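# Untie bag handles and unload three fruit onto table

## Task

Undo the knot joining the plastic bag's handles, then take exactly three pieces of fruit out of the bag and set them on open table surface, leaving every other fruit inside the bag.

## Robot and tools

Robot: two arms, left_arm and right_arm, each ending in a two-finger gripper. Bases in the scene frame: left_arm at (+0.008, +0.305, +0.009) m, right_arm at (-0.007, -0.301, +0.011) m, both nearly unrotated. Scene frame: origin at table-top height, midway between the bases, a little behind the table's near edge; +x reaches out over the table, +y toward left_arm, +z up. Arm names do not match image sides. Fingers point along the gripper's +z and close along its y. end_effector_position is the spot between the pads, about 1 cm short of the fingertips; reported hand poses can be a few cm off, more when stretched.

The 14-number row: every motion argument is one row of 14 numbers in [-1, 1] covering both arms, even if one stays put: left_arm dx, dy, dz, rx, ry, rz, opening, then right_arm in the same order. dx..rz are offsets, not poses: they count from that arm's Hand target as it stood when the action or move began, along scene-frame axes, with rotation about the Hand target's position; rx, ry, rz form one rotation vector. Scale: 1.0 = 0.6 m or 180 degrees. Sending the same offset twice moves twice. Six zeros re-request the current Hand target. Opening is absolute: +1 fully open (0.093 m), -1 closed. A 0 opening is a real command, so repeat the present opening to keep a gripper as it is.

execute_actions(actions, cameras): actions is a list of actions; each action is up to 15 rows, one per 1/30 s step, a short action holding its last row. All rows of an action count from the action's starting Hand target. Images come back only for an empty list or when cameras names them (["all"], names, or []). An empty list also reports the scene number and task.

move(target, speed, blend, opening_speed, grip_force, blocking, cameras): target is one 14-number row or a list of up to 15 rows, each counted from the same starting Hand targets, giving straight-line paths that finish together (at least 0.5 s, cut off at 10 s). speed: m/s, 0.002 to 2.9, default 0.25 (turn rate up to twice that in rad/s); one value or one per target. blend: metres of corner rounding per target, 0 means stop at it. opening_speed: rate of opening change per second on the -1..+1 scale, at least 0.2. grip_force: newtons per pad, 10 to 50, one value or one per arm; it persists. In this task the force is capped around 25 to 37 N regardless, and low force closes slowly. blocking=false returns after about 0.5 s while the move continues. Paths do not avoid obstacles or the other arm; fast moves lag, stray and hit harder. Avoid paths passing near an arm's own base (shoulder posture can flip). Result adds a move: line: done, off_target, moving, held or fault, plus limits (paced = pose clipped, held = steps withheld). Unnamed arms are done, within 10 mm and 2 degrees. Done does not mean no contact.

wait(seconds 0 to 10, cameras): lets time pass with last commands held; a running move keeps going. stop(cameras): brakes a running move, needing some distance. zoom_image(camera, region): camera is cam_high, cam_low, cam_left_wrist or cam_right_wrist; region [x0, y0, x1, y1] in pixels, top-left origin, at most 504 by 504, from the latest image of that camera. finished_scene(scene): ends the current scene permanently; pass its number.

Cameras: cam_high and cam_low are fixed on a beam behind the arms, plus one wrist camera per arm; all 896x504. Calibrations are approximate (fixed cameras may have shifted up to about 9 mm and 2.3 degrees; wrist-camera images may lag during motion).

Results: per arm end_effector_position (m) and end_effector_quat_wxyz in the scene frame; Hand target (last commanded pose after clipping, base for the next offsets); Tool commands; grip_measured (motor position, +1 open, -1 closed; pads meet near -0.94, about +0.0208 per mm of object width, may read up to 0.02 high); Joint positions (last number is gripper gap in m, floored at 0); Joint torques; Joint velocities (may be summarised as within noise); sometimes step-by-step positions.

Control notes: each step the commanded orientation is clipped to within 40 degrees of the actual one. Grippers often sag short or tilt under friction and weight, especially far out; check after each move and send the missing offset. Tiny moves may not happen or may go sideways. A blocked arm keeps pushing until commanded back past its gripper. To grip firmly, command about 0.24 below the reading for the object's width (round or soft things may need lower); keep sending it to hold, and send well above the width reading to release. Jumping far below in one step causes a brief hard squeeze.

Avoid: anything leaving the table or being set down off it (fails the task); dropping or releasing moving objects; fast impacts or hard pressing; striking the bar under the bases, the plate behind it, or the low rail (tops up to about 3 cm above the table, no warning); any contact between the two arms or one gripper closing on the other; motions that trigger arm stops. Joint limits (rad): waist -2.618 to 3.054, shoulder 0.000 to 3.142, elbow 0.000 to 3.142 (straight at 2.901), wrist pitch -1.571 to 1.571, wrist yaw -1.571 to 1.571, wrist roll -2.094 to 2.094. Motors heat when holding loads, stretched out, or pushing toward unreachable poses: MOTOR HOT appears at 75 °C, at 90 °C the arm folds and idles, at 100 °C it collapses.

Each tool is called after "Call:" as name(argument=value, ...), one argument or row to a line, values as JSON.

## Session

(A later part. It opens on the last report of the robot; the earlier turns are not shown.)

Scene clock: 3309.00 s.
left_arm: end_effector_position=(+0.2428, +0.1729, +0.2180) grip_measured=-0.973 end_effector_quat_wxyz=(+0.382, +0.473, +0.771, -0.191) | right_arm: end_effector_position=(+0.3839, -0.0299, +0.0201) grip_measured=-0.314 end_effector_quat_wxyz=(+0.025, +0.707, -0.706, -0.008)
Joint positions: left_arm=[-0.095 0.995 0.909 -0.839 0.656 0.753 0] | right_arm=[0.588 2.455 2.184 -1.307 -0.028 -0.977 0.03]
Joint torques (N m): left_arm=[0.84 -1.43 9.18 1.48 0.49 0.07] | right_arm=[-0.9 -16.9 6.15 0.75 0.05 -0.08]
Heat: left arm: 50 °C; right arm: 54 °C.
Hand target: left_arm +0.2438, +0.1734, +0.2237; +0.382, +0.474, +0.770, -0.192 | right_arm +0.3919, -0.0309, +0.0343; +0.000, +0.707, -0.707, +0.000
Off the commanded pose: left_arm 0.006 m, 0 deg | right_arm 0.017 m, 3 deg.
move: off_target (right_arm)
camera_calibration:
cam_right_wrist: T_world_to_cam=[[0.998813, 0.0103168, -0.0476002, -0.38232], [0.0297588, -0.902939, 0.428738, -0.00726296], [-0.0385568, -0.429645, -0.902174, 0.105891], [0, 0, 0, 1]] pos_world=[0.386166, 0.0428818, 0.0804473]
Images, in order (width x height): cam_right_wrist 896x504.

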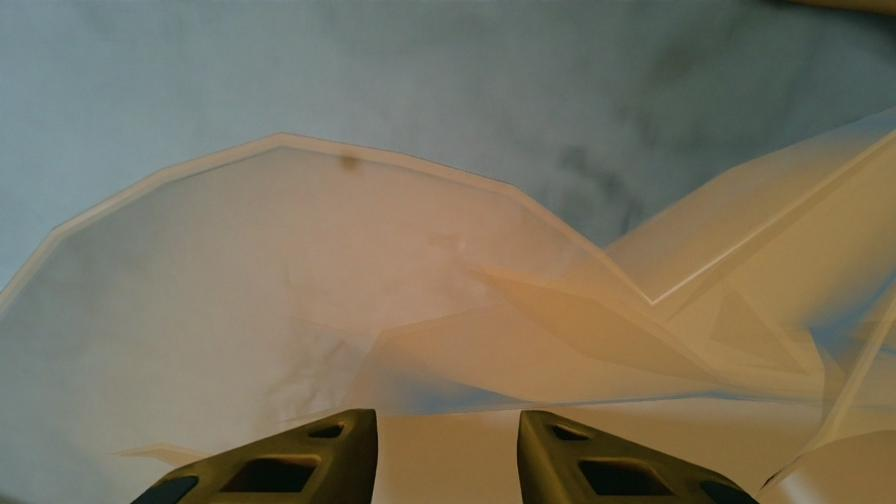

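Call:
move(
  target=[
    [0,0,0,0,0,0,-0.98,0.012,-0.05,0.01,0,0,0,-0.316],
    [0,0,0,0,0,0,-0.98,0.012,-0.05,0.01,0,0,0,-1],
  ],
  speed=0.06,
  opening_speed=0.6,
  cameras=["cam_right_wrist","cam_left_wrist"],
)

Call:
zoom_image(
  camera="cam_left_wrist",
  region=[230, 0, 600, 270],
)

Scene clock: 3320.00 s.
left_arm: end_effector_position=(+0.2428, +0.1729, +0.2180) grip_measured=-0.973 end_effector_quat_wxyz=(+0.382, +0.473, +0.771, -0.191) | right_arm: end_effector_position=(+0.3941, -0.0596, +0.0214) grip_measured=-0.987 end_effector_quat_wxyz=(+0.023, +0.706, -0.708, -0.008)
Joint positions: left_arm=[-0.095 0.995 0.909 -0.839 0.656 0.753 0] | right_arm=[0.523 2.41 2.105 -1.27 -0.028 -1.038 0]
Joint torques (N m): left_arm=[0.79 -1.42 9.22 1.47 0.49 0.05] | right_arm=[-0.68 -17.39 6.54 0.55 -0.01 -0.09]
Heat: left arm: 50 °C; right arm: 53 °C.
Hand target: left_arm +0.2438, +0.1734, +0.2237; +0.382, +0.474, +0.770, -0.192 | right_arm +0.3992, -0.0610, +0.0403; +0.000, +0.707, -0.707, +0.000
Off the commanded pose: left_arm 0.006 m, 0 deg | right_arm 0.020 m, 3 deg.
move: off_target (right_arm); target 2's new opening was sent with right_arm's hand 0.020 m and 3 deg from that target
camera_calibration:
cam_left_wrist: T_world_to_cam=[[-0.878103, -0.47366, -0.0676935, 0.309122], [-0.401322, 0.806142, -0.434828, 0.0925727], [0.260531, -0.354657, -0.897965, 0.28274], [0, 0, 0, 1]] pos_world=[0.234929, 0.172067, 0.315069]
cam_right_wrist: T_world_to_cam=[[0.999014, 0.00665066, -0.0438969, -0.39256], [0.0247631, -0.904109, 0.426585, -0.0329462], [-0.0368505, -0.427251, -0.903382, 0.0942262], [0, 0, 0, 1]] pos_world=[0.396461, 0.0130821, 0.0819444]
Images, in order (width x height): cam_left_wrist 896x504, cam_right_wrist 896x504.

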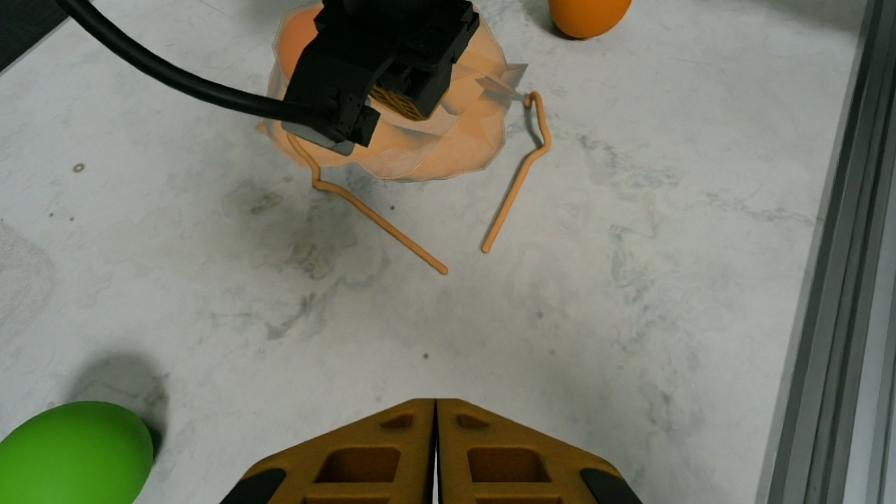

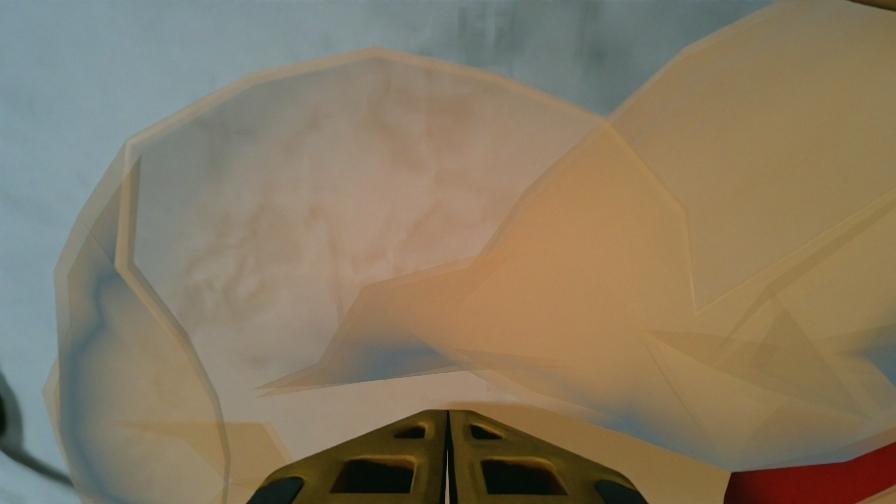

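Scaled by 1.362 from the camera's 896x504 image, which has a finer 1280x720 frame.

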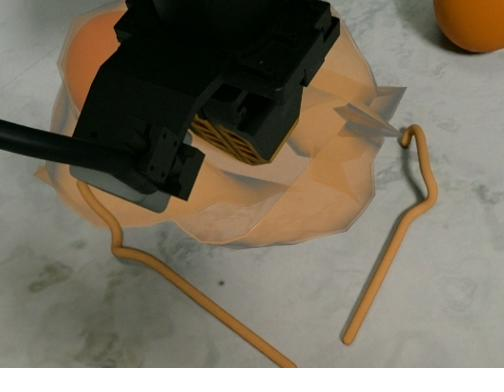

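Call:
move(
  target=[
    [0,0,0,0,0,0,-0.98,0,0.03,0.15,0,0,0,-1],
    [0,0,0,0,0,0,-0.98,-0.03,-0.16,0.25,0,0,0,-1],
  ],
  speed=0.2,
  blend=0.01,
  cameras=["cam_right_wrist","cam_left_wrist"],
)

Call:
zoom_image(
  camera="cam_left_wrist",
  region=[230, 0, 600, 270],
)

Scene clock: 3332.30 s.
left_arm: end_effector_position=(+0.2428, +0.1729, +0.2180) grip_measured=-0.973 end_effector_quat_wxyz=(+0.382, +0.473, +0.771, -0.191) | right_arm: end_effector_position=(+0.3898, -0.1535, +0.1803) grip_measured=-0.987 end_effector_quat_wxyz=(-0.031, +0.705, -0.708, +0.018)
Joint positions: left_arm=[-0.095 0.995 0.909 -0.839 0.656 0.753 0] | right_arm=[0.324 2.093 2.195 -1.561 -0.028 -1.231 0]
Joint torques (N m): left_arm=[0.79 -1.52 9.18 1.49 0.47 0.06] | right_arm=[-0.42 -13.59 6.32 0.46 -0.09 -0.05]
Heat: left arm: 50 °C; right arm: 54 °C.
Hand target: left_arm +0.2438, +0.1734, +0.2237; +0.382, +0.474, +0.770, -0.192 | right_arm +0.3812, -0.1570, +0.1904; +0.000, +0.707, -0.707, +0.001
Off the commanded pose: left_arm 0.006 m, 0 deg | right_arm 0.014 m, 4 deg.
joint sent to its limit (right arm) — joint 4 (wrist pitch), lower limit. The joint targets are off in orientation, not in position.
move: off_target (right_arm)
camera_calibration:
cam_left_wrist: T_world_to_cam=[[-0.878103, -0.47366, -0.0676935, 0.309122], [-0.401322, 0.806142, -0.434828, 0.0925727], [0.260531, -0.354657, -0.897965, 0.28274], [0, 0, 0, 1]] pos_world=[0.234929, 0.172067, 0.315069]
cam_right_wrist: T_world_to_cam=[[0.997607, 0.00344511, 0.0690556, -0.40092], [-0.0237989, -0.920618, 0.389739, -0.162503], [0.0649165, -0.390449, -0.918333, 0.166267], [0, 0, 0, 1]] pos_world=[0.3853, -0.0833033, 0.243708]
Images, in order (width x height): cam_left_wrist 896x504, cam_right_wrist 896x504.

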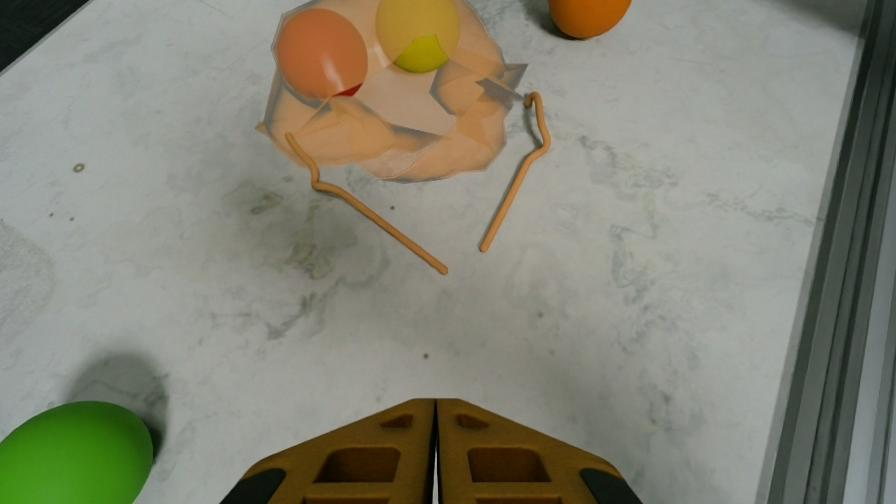

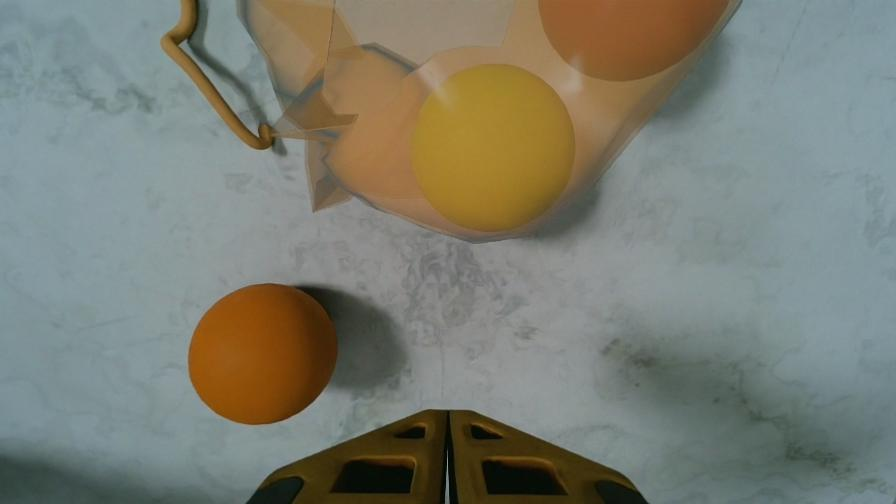

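Scaled by 1.362 from the camera's 896x504 image, which has a finer 1280x720 frame.

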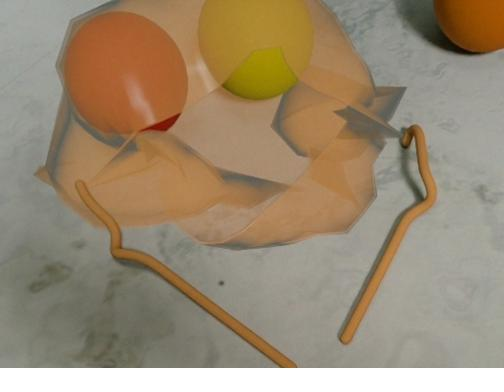

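Call:
zoom_image(
  camera="cam_left_wrist",
  region=[260, 40, 540, 200],
)

Call:
zoom_image(
  camera="cam_right_wrist",
  region=[220, 0, 620, 260],
)

Scaled by 1.800 from the camera's 896x504 image, which has a finer 1280x720 frame.

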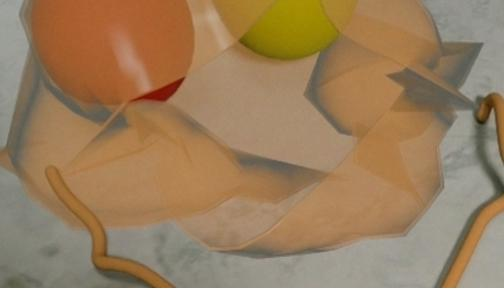

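Scaled by 1.260 from the camera's 896x504 image, which has a finer 1280x720 frame.

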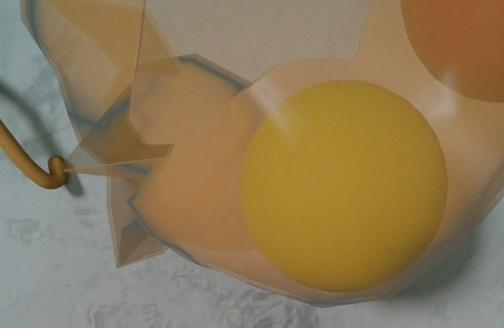

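Call:
move(
  target=[
    [0,0,0,0,0,0,-0.98,0.0155,0.152,-0.05,0,0,0.1667,-0.316],
    [0,0,0,0,0,0,-0.98,0.0155,0.152,-0.134,0,0,0.1667,-0.316],
  ],
  speed=0.2,
  blend=0.01,
  cameras=["cam_right_wrist","cam_left_wrist"],
)

Call:
zoom_image(
  camera="cam_left_wrist",
  region=[230, 0, 600, 270],
)

Scene clock: 3419.03 s.
left_arm: end_effector_position=(+0.2428, +0.1729, +0.2180) grip_measured=-0.973 end_effector_quat_wxyz=(+0.382, +0.473, +0.771, -0.191) | right_arm: end_effector_position=(+0.3902, -0.0669, +0.1147) grip_measured=-0.318 end_effector_quat_wxyz=(-0.002, +0.863, -0.505, +0.000)
Joint positions: left_arm=[-0.095 0.995 0.909 -0.839 0.656 0.753 0] | right_arm=[0.509 2.316 2.311 -1.518 -0.028 -1.565 0.03]
Joint torques (N m): left_arm=[0.79 -1.39 9.18 1.5 0.48 0.05] | right_arm=[0.14 -11.4 6.75 0.63 0 -0.08]
Heat: left arm: 51 °C; right arm: 49 °C.
Hand target: left_arm +0.2438, +0.1734, +0.2237; +0.382, +0.474, +0.770, -0.192 | right_arm +0.3905, -0.0657, +0.1100; +0.000, +0.866, -0.500, +0.001
Off the commanded pose: left_arm 0.006 m, 0 deg | right_arm 0.005 m, 1 deg.
move: done
camera_calibration:
cam_left_wrist: T_world_to_cam=[[-0.878103, -0.47366, -0.0676935, 0.309122], [-0.401322, 0.806142, -0.434828, 0.0925727], [0.260531, -0.354657, -0.897965, 0.28274], [0, 0, 0, 1]] pos_world=[0.234929, 0.172067, 0.315069]
cam_right_wrist: T_world_to_cam=[[0.867421, 0.497564, 0.00325732, -0.305736], [0.453742, -0.793677, 0.40521, -0.236813], [0.204203, -0.350009, -0.914218, 0.087685], [0, 0, 0, 1]] pos_world=[0.354748, -0.00513931, 0.177118]
Images, in order (width x height): cam_left_wrist 896x504, cam_right_wrist 896x504.

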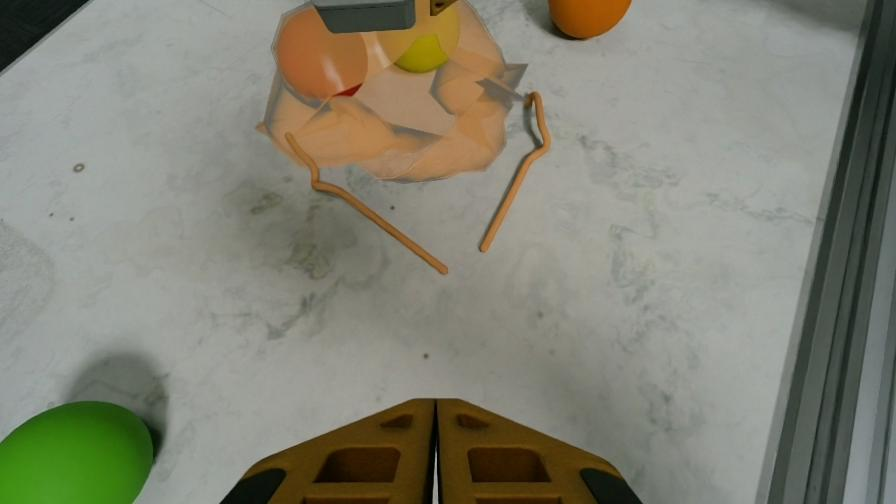

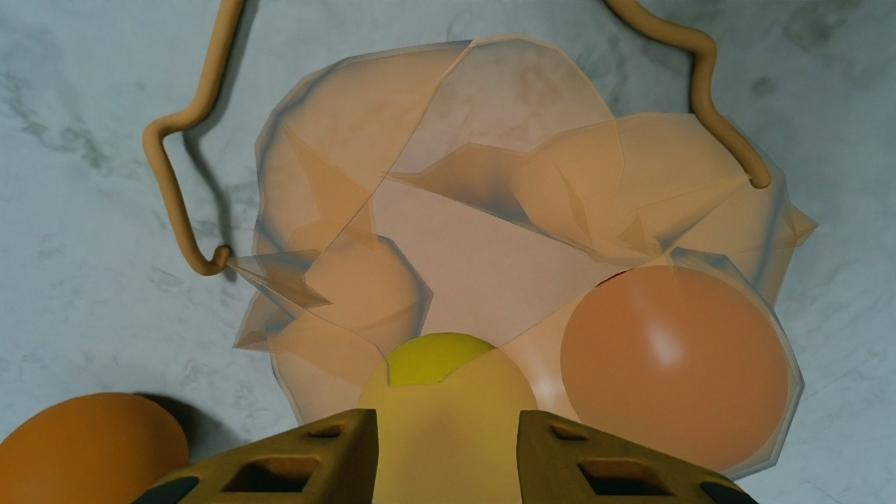

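Scaled by 1.362 from the camera's 896x504 image, which has a finer 1280x720 frame.

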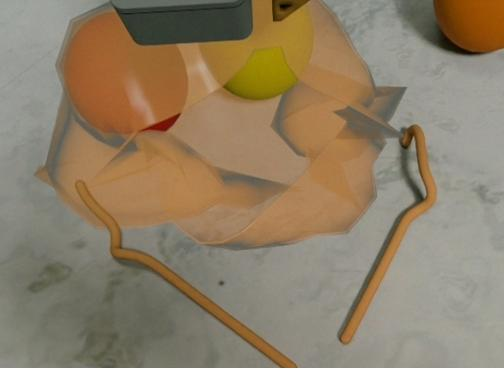

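Call:
move(
  target=[
    [0,0,0,0,0,0,-0.98,-0.002,0.003,-0.1,0,0,0,-0.316],
    [0,0,0,0,0,0,-0.98,0.0105,-0.019,-0.1,0,0,0,-0.316],
  ],
  speed=0.08,
  cameras=["cam_right_wrist"],
)

Scene clock: 3432.70 s.
left_arm: end_effector_position=(+0.2428, +0.1729, +0.2180) grip_measured=-0.973 end_effector_quat_wxyz=(+0.382, +0.473, +0.771, -0.191) | right_arm: end_effector_position=(+0.3951, -0.0735, +0.0486) grip_measured=-0.318 end_effector_quat_wxyz=(+0.003, +0.866, -0.501, -0.003)
Joint positions: left_arm=[-0.095 0.995 0.909 -0.839 0.656 0.753 0] | right_arm=[0.494 2.316 2.047 -1.266 -0.028 -1.59 0.03]
Joint torques (N m): left_arm=[0.79 -1.4 9.17 1.5 0.49 0.05] | right_arm=[-0.72 -13.31 6.54 0.61 -0.05 -0.08]
Heat: left arm: 51 °C; right arm: 49 °C.
Hand target: left_arm +0.2438, +0.1734, +0.2237; +0.382, +0.474, +0.770, -0.192 | right_arm +0.3968, -0.0772, +0.0499; +0.000, +0.866, -0.500, +0.001
Off the commanded pose: left_arm 0.006 m, 0 deg | right_arm 0.004 m, 1 deg.
move: done
camera_calibration:
cam_right_wrist: T_world_to_cam=[[0.862019, 0.506804, -0.00854172, -0.30305], [0.466267, -0.786236, 0.405497, -0.221891], [0.198792, -0.353529, -0.914056, 0.0258509], [0, 0, 0, 1]] pos_world=[0.359556, -0.0117326, 0.111017]
Images, in order (width x height): cam_right_wrist 896x504.

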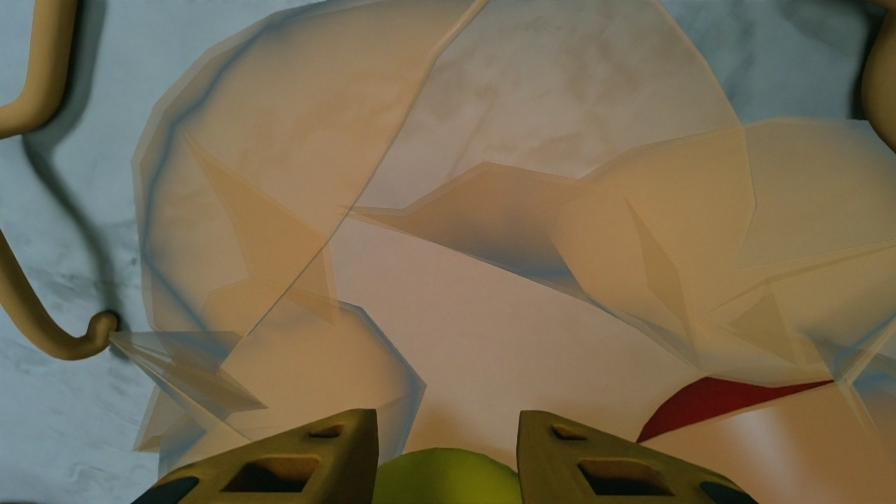

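Call:
move(
  target=[
    [0,0,0,0,0,0,-0.98,0.0103,-0.017,0.027,0,0,0,-0.316],
    [0,0,0,0,0,0,-0.98,0.0187,-0.0313,0.0535,0,0,0,-0.316],
    [0,0,0,0,0,0,-0.98,0.0287,-0.0487,0.0668,0,0,0,-0.316],
    [0,0,0,0,0,0,-0.98,0.0437,-0.0747,0.0718,0,0,0,-0.316],
  ],
  speed=0.05,
  blend=0.003,
  cameras=["cam_right_wrist","cam_left_wrist"],
)

Call:
zoom_image(
  camera="cam_left_wrist",
  region=[230, 0, 600, 270],
)

Scene clock: 3451.57 s.
left_arm: end_effector_position=(+0.2428, +0.1729, +0.2180) grip_measured=-0.973 end_effector_quat_wxyz=(+0.382, +0.473, +0.771, -0.191) | right_arm: end_effector_position=(+0.4213, -0.1186, +0.0922) grip_measured=-0.318 end_effector_quat_wxyz=(-0.004, +0.866, -0.500, +0.005)
Joint positions: left_arm=[-0.095 0.995 0.909 -0.839 0.656 0.753 0] | right_arm=[0.379 2.316 2.214 -1.416 -0.028 -1.707 0.03]
Joint torques (N m): left_arm=[0.75 -1.46 9.18 1.47 0.49 0.08] | right_arm=[-0.85 -10.51 11.41 0.22 -0.07 -0.12]
Heat: left arm: 52 °C; right arm: 51 °C.
Hand target: left_arm +0.2438, +0.1734, +0.2237; +0.382, +0.474, +0.770, -0.192 | right_arm +0.4230, -0.1220, +0.0930; +0.000, +0.866, -0.500, +0.001
Off the commanded pose: left_arm 0.006 m, 0 deg | right_arm 0.004 m, 1 deg.
move: done
camera_calibration:
cam_left_wrist: T_world_to_cam=[[-0.878103, -0.47366, -0.0676935, 0.309122], [-0.401322, 0.806142, -0.434828, 0.0925727], [0.260531, -0.354657, -0.897965, 0.28274], [0, 0, 0, 1]] pos_world=[0.234929, 0.172067, 0.315069]
cam_right_wrist: T_world_to_cam=[[0.86105, 0.508394, 0.0112874, -0.303603], [0.459328, -0.787089, 0.411714, -0.285052], [0.218197, -0.349322, -0.911243, 0.0365904], [0, 0, 0, 1]] pos_world=[0.384366, -0.0572294, 0.15413]
Images, in order (width x height): cam_left_wrist 896x504, cam_right_wrist 896x504.

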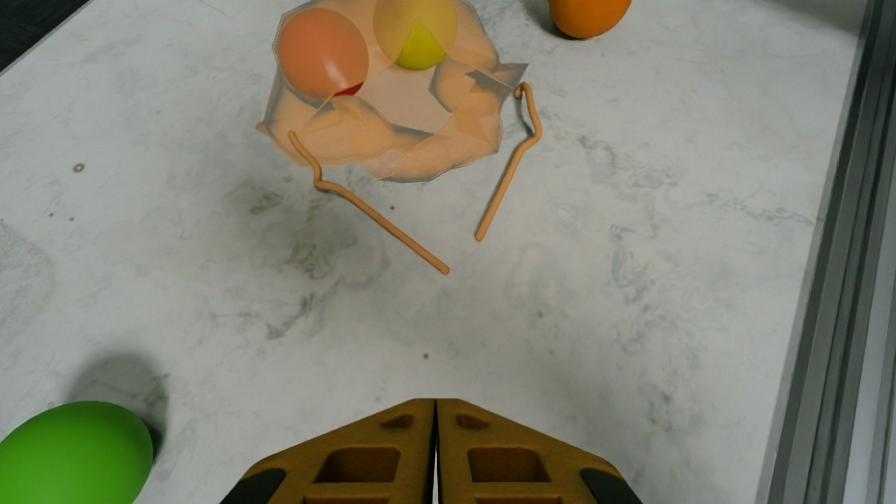

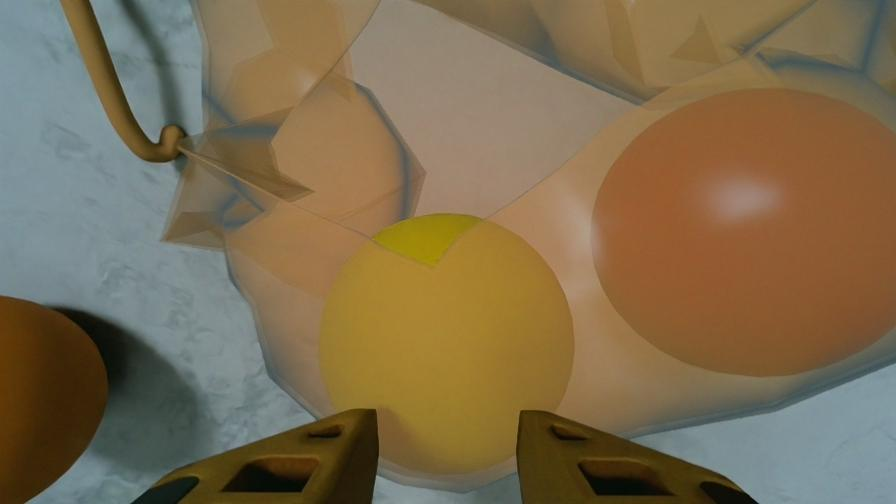

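Scaled by 1.362 from the camera's 896x504 image, which has a finer 1280x720 frame.

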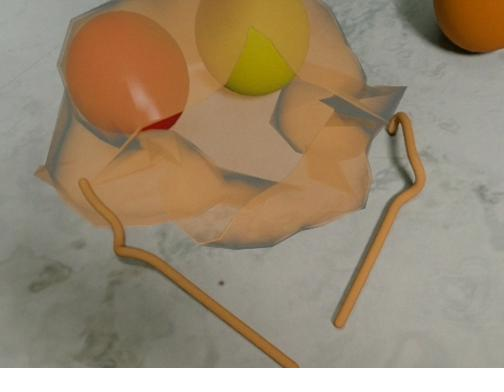

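Call:
move(
  target=[
    [0,0,0,0,0,0,-0.98,0,0,0.0667,0,0,0,-0.316],
    [0,0,0,0,0,0,-0.98,-0.0448,0.0817,0.0667,0,0,0,-0.316],
    [0,0,0,0,0,0,-0.98,-0.0365,0.0672,-0.0717,0,0,0,-0.316],
  ],
  speed=0.12,
  blend=0.01,
  cameras=["cam_right_wrist"],
)

Scene clock: 3480.40 s.
left_arm: end_effector_position=(+0.2428, +0.1729, +0.2180) grip_measured=-0.973 end_effector_quat_wxyz=(+0.382, +0.473, +0.771, -0.191) | right_arm: end_effector_position=(+0.3980, -0.0772, +0.0447) grip_measured=-0.318 end_effector_quat_wxyz=(+0.007, +0.869, -0.495, -0.006)
Joint positions: left_arm=[-0.095 0.995 0.909 -0.839 0.656 0.753 0] | right_arm=[0.485 2.334 2.061 -1.273 -0.028 -1.613 0.03]
Joint torques (N m): left_arm=[0.8 -1.5 9.17 1.48 0.49 0.06] | right_arm=[-0.95 -14.27 6.52 0.56 -0.03 0.01]
Heat: left arm: 52 °C; right arm: 54 °C.
Hand target: left_arm +0.2438, +0.1734, +0.2237; +0.382, +0.474, +0.770, -0.192 | right_arm +0.4011, -0.0817, +0.0501; +0.000, +0.866, -0.500, +0.001
Off the commanded pose: left_arm 0.006 m, 0 deg | right_arm 0.008 m, 1 deg.
move: done
camera_calibration:
cam_right_wrist: T_world_to_cam=[[0.855549, 0.517404, -0.018142, -0.299912], [0.479365, -0.778441, 0.405264, -0.22919], [0.195563, -0.35542, -0.91402, 0.0214147], [0, 0, 0, 1]] pos_world=[0.362267, -0.0156237, 0.107015]
Images, in order (width x height): cam_right_wrist 896x504.

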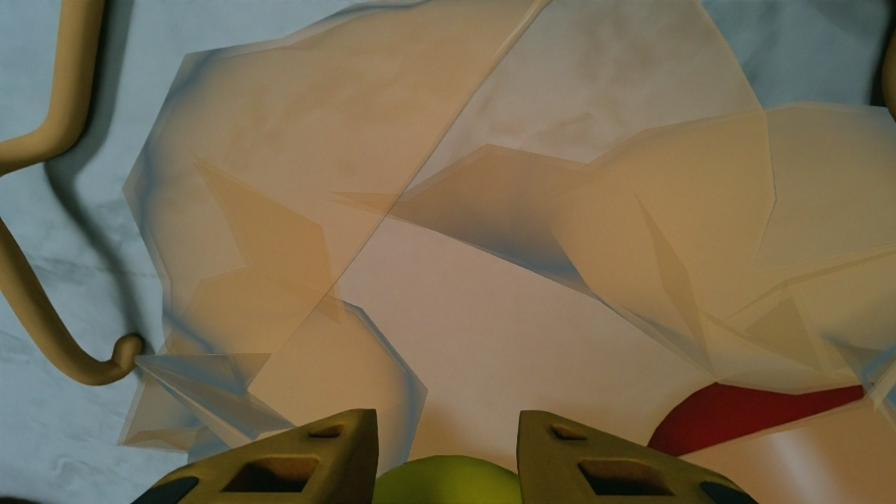

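Call:
move(
  target=[
    [0,0,0,0,0,0,-0.98,0.0117,-0.0202,0.003,0,0,0,-0.316],
    [0,0,0,0,0,0,-0.98,0.015,-0.026,0.0165,0,0,0,-0.316],
    [0,0,0,0,0,0,-0.98,0.02,-0.0347,0.0348,0,0,0,-0.316],
    [0,0,0,0,0,0,-0.98,0.0267,-0.0462,0.0482,0,0,0,-0.316],
    [0,0,0,0,0,0,-0.98,0.0358,-0.062,0.059,0,0,0,-0.316],
    [0,0,0,0,0,0,-0.98,0.0483,-0.0837,0.0632,0,0,0,-0.316],
    [0,0,0,0,0,0,-0.98,0.0608,-0.1053,0.0582,0,0,0,-0.316],
    [0,0,0,0,0,0,-0.98,0.0733,-0.127,0.0423,0,0,0,-0.316],
  ],
  speed=0.04,
  blend=0.002,
  cameras=["cam_right_wrist","cam_left_wrist"],
)

Call:
zoom_image(
  camera="cam_left_wrist",
  region=[230, 0, 600, 270],
)

Scene clock: 3509.00 s.
left_arm: end_effector_position=(+0.2428, +0.1729, +0.2180) grip_measured=-0.973 end_effector_quat_wxyz=(+0.382, +0.473, +0.771, -0.191) | right_arm: end_effector_position=(+0.4407, -0.1544, +0.0824) grip_measured=-0.318 end_effector_quat_wxyz=(-0.002, +0.867, -0.499, +0.006)
Joint positions: left_arm=[-0.095 0.995 0.909 -0.839 0.656 0.753 0] | right_arm=[0.293 2.352 2.232 -1.403 -0.028 -1.795 0.03]
Joint torques (N m): left_arm=[0.83 -1.46 9.17 1.47 0.49 0.05] | right_arm=[-1.07 -9.63 10.14 0.48 -0.08 -0.1]
Heat: left arm: 52 °C; right arm: 52 °C.
Hand target: left_arm +0.2438, +0.1734, +0.2237; +0.382, +0.474, +0.770, -0.192 | right_arm +0.4451, -0.1579, +0.0753; +0.000, +0.866, -0.500, +0.001
Off the commanded pose: left_arm 0.006 m, 0 deg | right_arm 0.009 m, 1 deg.
move: done
camera_calibration:
cam_left_wrist: T_world_to_cam=[[-0.878103, -0.47366, -0.0676935, 0.309122], [-0.401322, 0.806142, -0.434828, 0.0925727], [0.260531, -0.354657, -0.897965, 0.28274], [0, 0, 0, 1]] pos_world=[0.234929, 0.172067, 0.315069]
cam_right_wrist: T_world_to_cam=[[0.859934, 0.510338, 0.00828902, -0.300999], [0.461318, -0.784077, 0.41522, -0.318733], [0.218402, -0.353238, -0.909683, 0.0101081], [0, 0, 0, 1]] pos_world=[0.403668, -0.0927293, 0.144034]
Images, in order (width x height): cam_left_wrist 896x504, cam_right_wrist 896x504.

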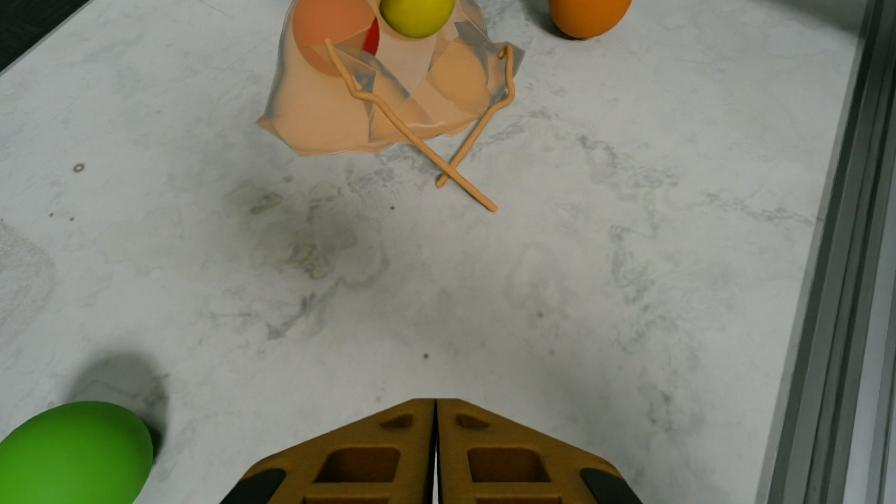

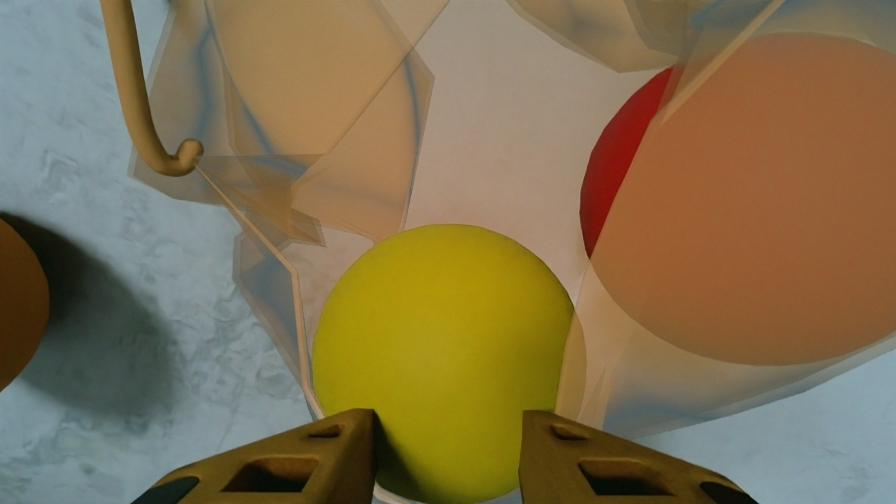

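Scaled by 1.362 from the camera's 896x504 image, which has a finer 1280x720 frame.

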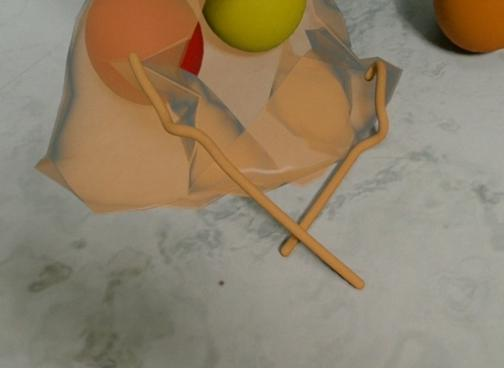

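Call:
move(
  target=[
    [0,0,0,0,0,0,-0.98,0.012,-0.0208,-0.03,0,0,0,-0.316],
    [0,0,0,0,0,0,-0.98,0.0175,-0.0303,-0.055,0,0,0,-0.316],
    [0,0,0,0,0,0,-0.98,0.0175,-0.0303,0.12,0,0,0,-0.316],
  ],
  speed=0.05,
  blend=0.002,
  cameras=["cam_right_wrist","cam_left_wrist"],
)

Call:
zoom_image(
  camera="cam_left_wrist",
  region=[230, 0, 600, 270],
)

Scene clock: 3520.57 s.
left_arm: end_effector_position=(+0.2428, +0.1729, +0.2180) grip_measured=-0.973 end_effector_quat_wxyz=(+0.382, +0.473, +0.771, -0.191) | right_arm: end_effector_position=(+0.4550, -0.1707, +0.1186) grip_measured=-0.317 end_effector_quat_wxyz=(-0.013, +0.867, -0.497, +0.018)
Joint positions: left_arm=[-0.095 0.995 0.909 -0.839 0.656 0.753 0] | right_arm=[0.249 2.406 2.473 -1.558 -0.028 -1.841 0.03]
Joint torques (N m): left_arm=[0.87 -1.39 9.17 1.49 0.48 0.06] | right_arm=[-1.33 -16.9 10.54 0.28 -0.11 -0.06]
Heat: left arm: 52 °C; right arm: 52 °C.
Hand target: left_arm +0.2438, +0.1734, +0.2237; +0.382, +0.474, +0.770, -0.192 | right_arm +0.4555, -0.1760, +0.1474; +0.000, +0.866, -0.500, +0.001
Off the commanded pose: left_arm 0.006 m, 0 deg | right_arm 0.029 m, 2 deg.
joint sent to its limit (right arm) — joint 4 (wrist pitch), lower limit. The joint targets are off in orientation, not in position.
move: off_target (right_arm)
camera_calibration:
cam_left_wrist: T_world_to_cam=[[-0.878103, -0.47366, -0.0676935, 0.309122], [-0.401322, 0.806142, -0.434828, 0.0925727], [0.260531, -0.354657, -0.897965, 0.28274], [0, 0, 0, 1]] pos_world=[0.234929, 0.172067, 0.315069]
cam_right_wrist: T_world_to_cam=[[0.857597, 0.51282, 0.0392763, -0.307402], [0.450138, -0.785325, 0.425019, -0.34948], [0.248803, -0.346815, -0.904332, 0.0207296], [0, 0, 0, 1]] pos_world=[0.415783, -0.109624, 0.179356]
Images, in order (width x height): cam_left_wrist 896x504, cam_right_wrist 896x504.

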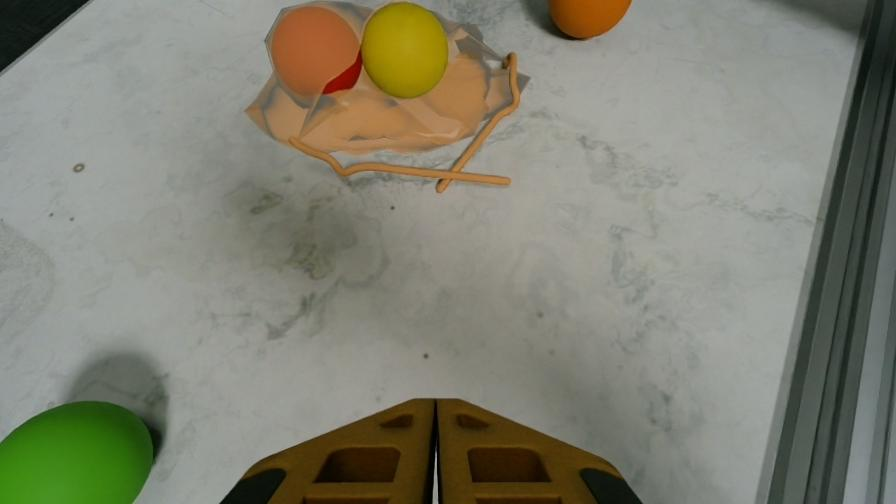

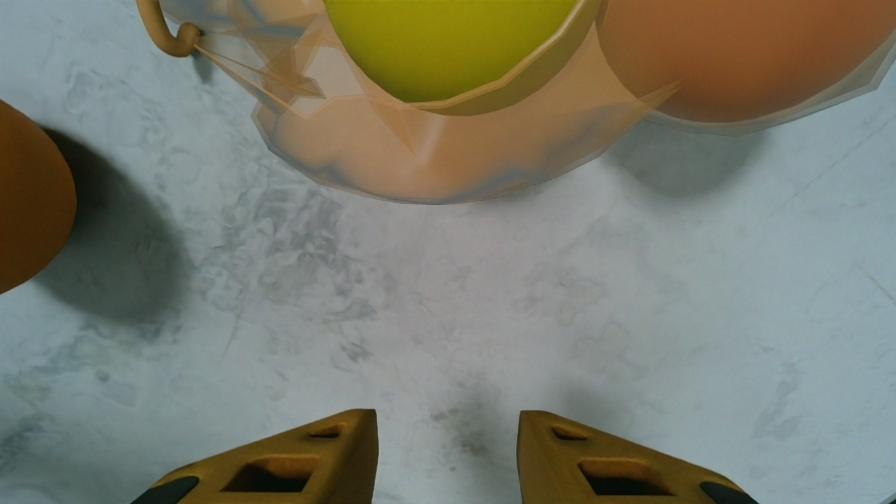

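Scaled by 1.362 from the camera's 896x504 image, which has a finer 1280x720 frame.

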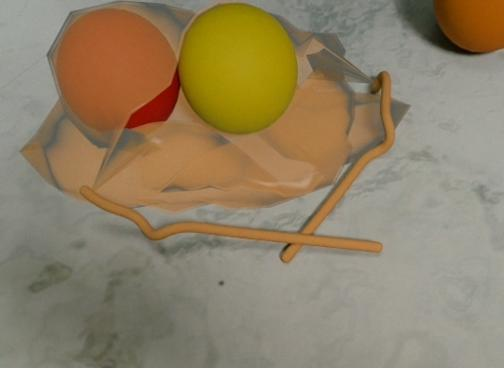

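Call:
move(
  target=[0,0,0,0,0,0,-0.98,-0.064,0.138,-0.025,0,0,0,0.8],
  speed=0.15,
  grip_force=[50,30],
  cameras=["cam_right_wrist","cam_left_wrist"],
)

Scene clock: 3572.27 s.
left_arm: end_effector_position=(+0.2428, +0.1729, +0.2180) grip_measured=-0.973 end_effector_quat_wxyz=(+0.382, +0.473, +0.771, -0.191) | right_arm: end_effector_position=(+0.4239, -0.0882, +0.1159) grip_measured=+0.798 end_effector_quat_wxyz=(-0.015, +0.869, -0.494, +0.011)
Joint positions: left_arm=[-0.095 0.995 0.909 -0.839 0.656 0.753 0] | right_arm=[0.435 2.406 2.473 -1.558 -0.028 -1.663 0.084]
Joint torques (N m): left_arm=[0.84 -1.5 9.22 1.49 0.48 0.07] | right_arm=[-0.47 -16.55 6.58 0.27 -0.04 0.09]
Heat: left arm: 52 °C; right arm: 58 °C.
Hand target: left_arm +0.2438, +0.1734, +0.2237; +0.382, +0.474, +0.770, -0.192 | right_arm +0.4171, -0.0932, +0.1324; +0.000, +0.866, -0.500, +0.001
Off the commanded pose: left_arm 0.006 m, 0 deg | right_arm 0.019 m, 2 deg.
joint sent to its limit (right arm) — joint 4 (wrist pitch), lower limit. The joint targets still meet the commanded pose.
grip_force (N): 50, 30
move: off_target (right_arm)
camera_calibration:
cam_left_wrist: T_world_to_cam=[[-0.878103, -0.47366, -0.0676935, 0.309122], [-0.401322, 0.806142, -0.434828, 0.0925727], [0.260531, -0.354657, -0.897965, 0.28274], [0, 0, 0, 1]] pos_world=[0.234929, 0.172067, 0.315069]
cam_right_wrist: T_world_to_cam=[[0.853884, 0.519147, 0.0369916, -0.320545], [0.460463, -0.786666, 0.411256, -0.27239], [0.242602, -0.334132, -0.910769, 0.0591303], [0, 0, 0, 1]] pos_world=[0.384789, -0.0281131, 0.177734]
Images, in order (width x height): cam_left_wrist 896x504, cam_right_wrist 896x504.

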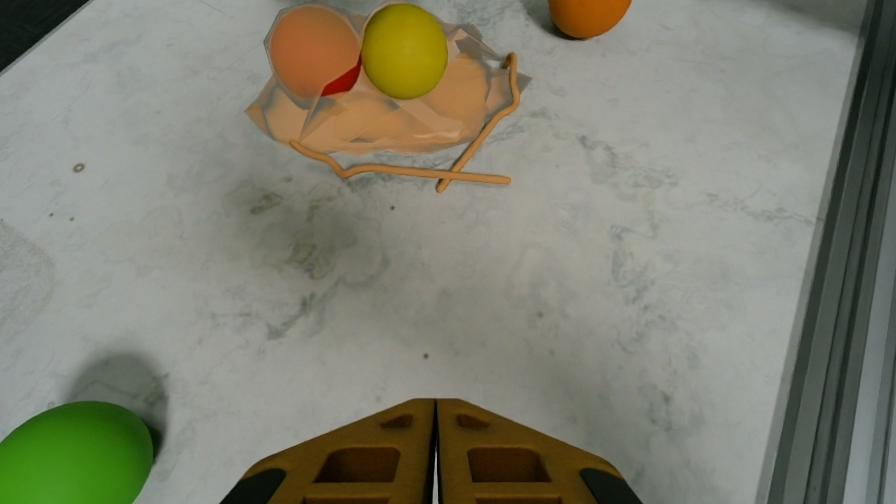

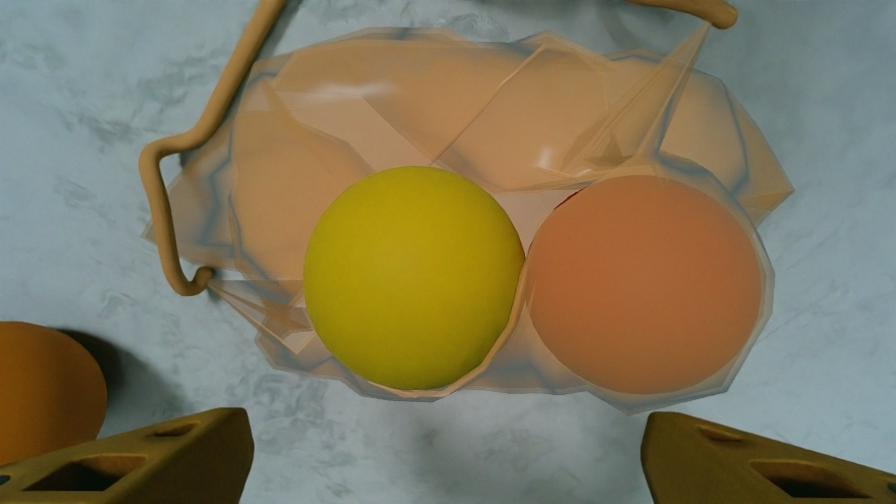

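Call:
move(
  target=[0,0,0,0,0,0,-0.98,0,-0.001,-0.01,0,0,-0.7867,0.8],
  speed=0.3,
  cameras=["cam_right_wrist"],
)

Scene clock: 3602.23 s.
left_arm: end_effector_position=(+0.2428, +0.1729, +0.2180) grip_measured=-0.973 end_effector_quat_wxyz=(+0.382, +0.473, +0.771, -0.191) | right_arm: end_effector_position=(+0.4238, -0.0885, +0.1159) grip_measured=+0.798 end_effector_quat_wxyz=(+0.015, +0.180, +0.984, +0.010)
Joint positions: left_arm=[-0.095 0.995 0.909 -0.839 0.656 0.753 0] | right_arm=[0.435 2.406 2.473 -1.558 -0.026 0.806 0.084]
Joint torques (N m): left_arm=[0.81 -1.39 9.2 1.49 0.48 0.07] | right_arm=[-0.64 -15.42 6.31 0.36 0.05 0.08]
Heat: left arm: 53 °C; right arm: 60 °C.
Hand target: left_arm +0.2438, +0.1734, +0.2237; +0.382, +0.474, +0.770, -0.192 | right_arm +0.4171, -0.0938, +0.1264; +0.000, +0.187, +0.982, +0.000
Off the commanded pose: left_arm 0.006 m, 0 deg | right_arm 0.014 m, 2 deg.
joint sent to its limit (right arm) — joint 4 (wrist pitch), lower limit. The joint targets still meet the commanded pose.
grip_force (N): 50, 30
move: off_target (right_arm)
camera_calibration:
cam_right_wrist: T_world_to_cam=[[-0.34465, -0.93839, -0.0253074, 0.0657369], [-0.870425, 0.30936, 0.382958, 0.391741], [-0.351535, 0.154015, -0.923419, 0.355566], [0, 0, 0, 1]] pos_world=[0.488631, -0.114264, 0.17998]
Images, in order (width x height): cam_right_wrist 896x504.

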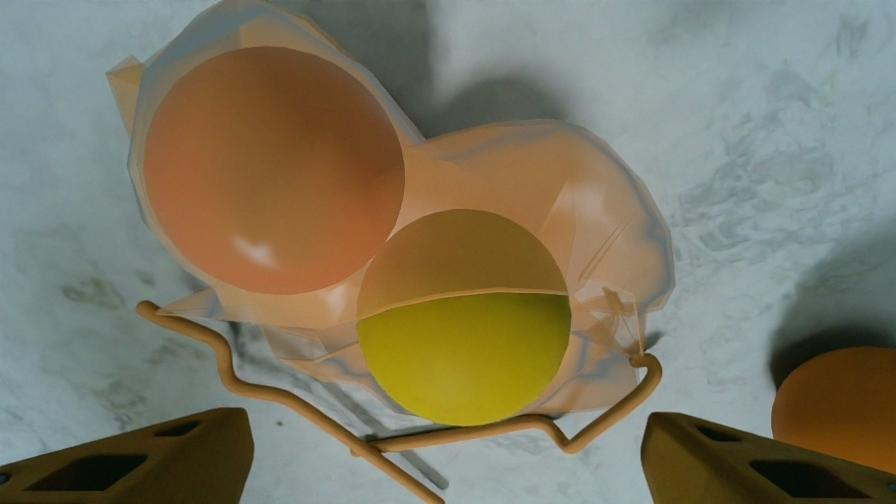

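Call:
move(
  target=[0,0,0,0,0,0,-0.98,-0.010,0.008,-0.06,0,0,0,0.85],
  speed=0.12,
  cameras=["cam_right_wrist"],
)

Scene clock: 3618.50 s.
left_arm: end_effector_position=(+0.2428, +0.1729, +0.2180) grip_measured=-0.973 end_effector_quat_wxyz=(+0.382, +0.473, +0.771, -0.191) | right_arm: end_effector_position=(+0.4099, -0.0922, +0.0698) grip_measured=+0.848 end_effector_quat_wxyz=(-0.021, +0.185, +0.982, -0.017)
Joint positions: left_arm=[-0.095 0.995 0.909 -0.839 0.656 0.753 0] | right_arm=[0.443 2.406 2.286 -1.463 -0.026 0.822 0.086]
Joint torques (N m): left_arm=[0.76 -1.43 9.21 1.47 0.47 0.05] | right_arm=[0.02 -17.77 6.48 0.55 0.02 0.11]
Heat: left arm: 53 °C; right arm: 60 °C.
Hand target: left_arm +0.2438, +0.1734, +0.2237; +0.382, +0.474, +0.770, -0.192 | right_arm +0.4112, -0.0891, +0.0904; +0.000, +0.187, +0.982, +0.000
Off the commanded pose: left_arm 0.006 m, 0 deg | right_arm 0.021 m, 3 deg.
grip_force (N): 50, 30
move: off_target (right_arm)
camera_calibration:
cam_right_wrist: T_world_to_cam=[[-0.353934, -0.934409, 0.0401257, 0.0559762], [-0.833236, 0.334517, 0.440245, 0.381441], [-0.424792, 0.122383, -0.896981, 0.333957], [0, 0, 0, 1]] pos_world=[0.479504, -0.116164, 0.12938]
Images, in order (width x height): cam_right_wrist 896x504.

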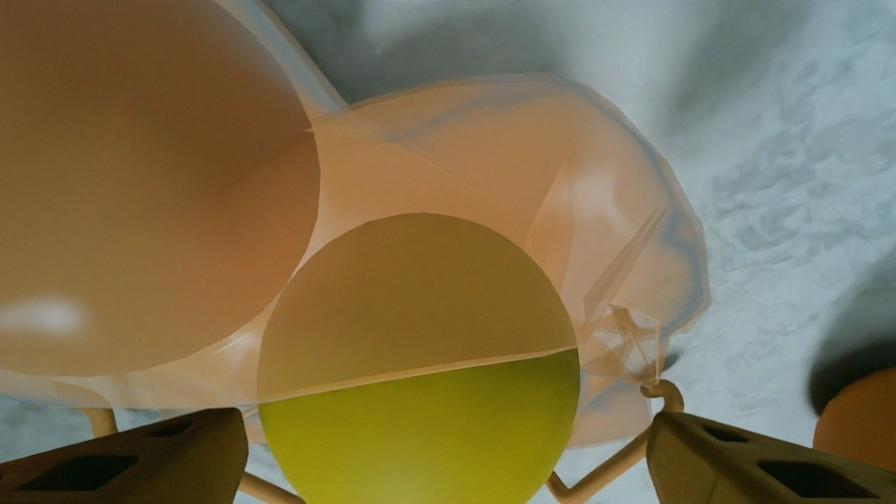

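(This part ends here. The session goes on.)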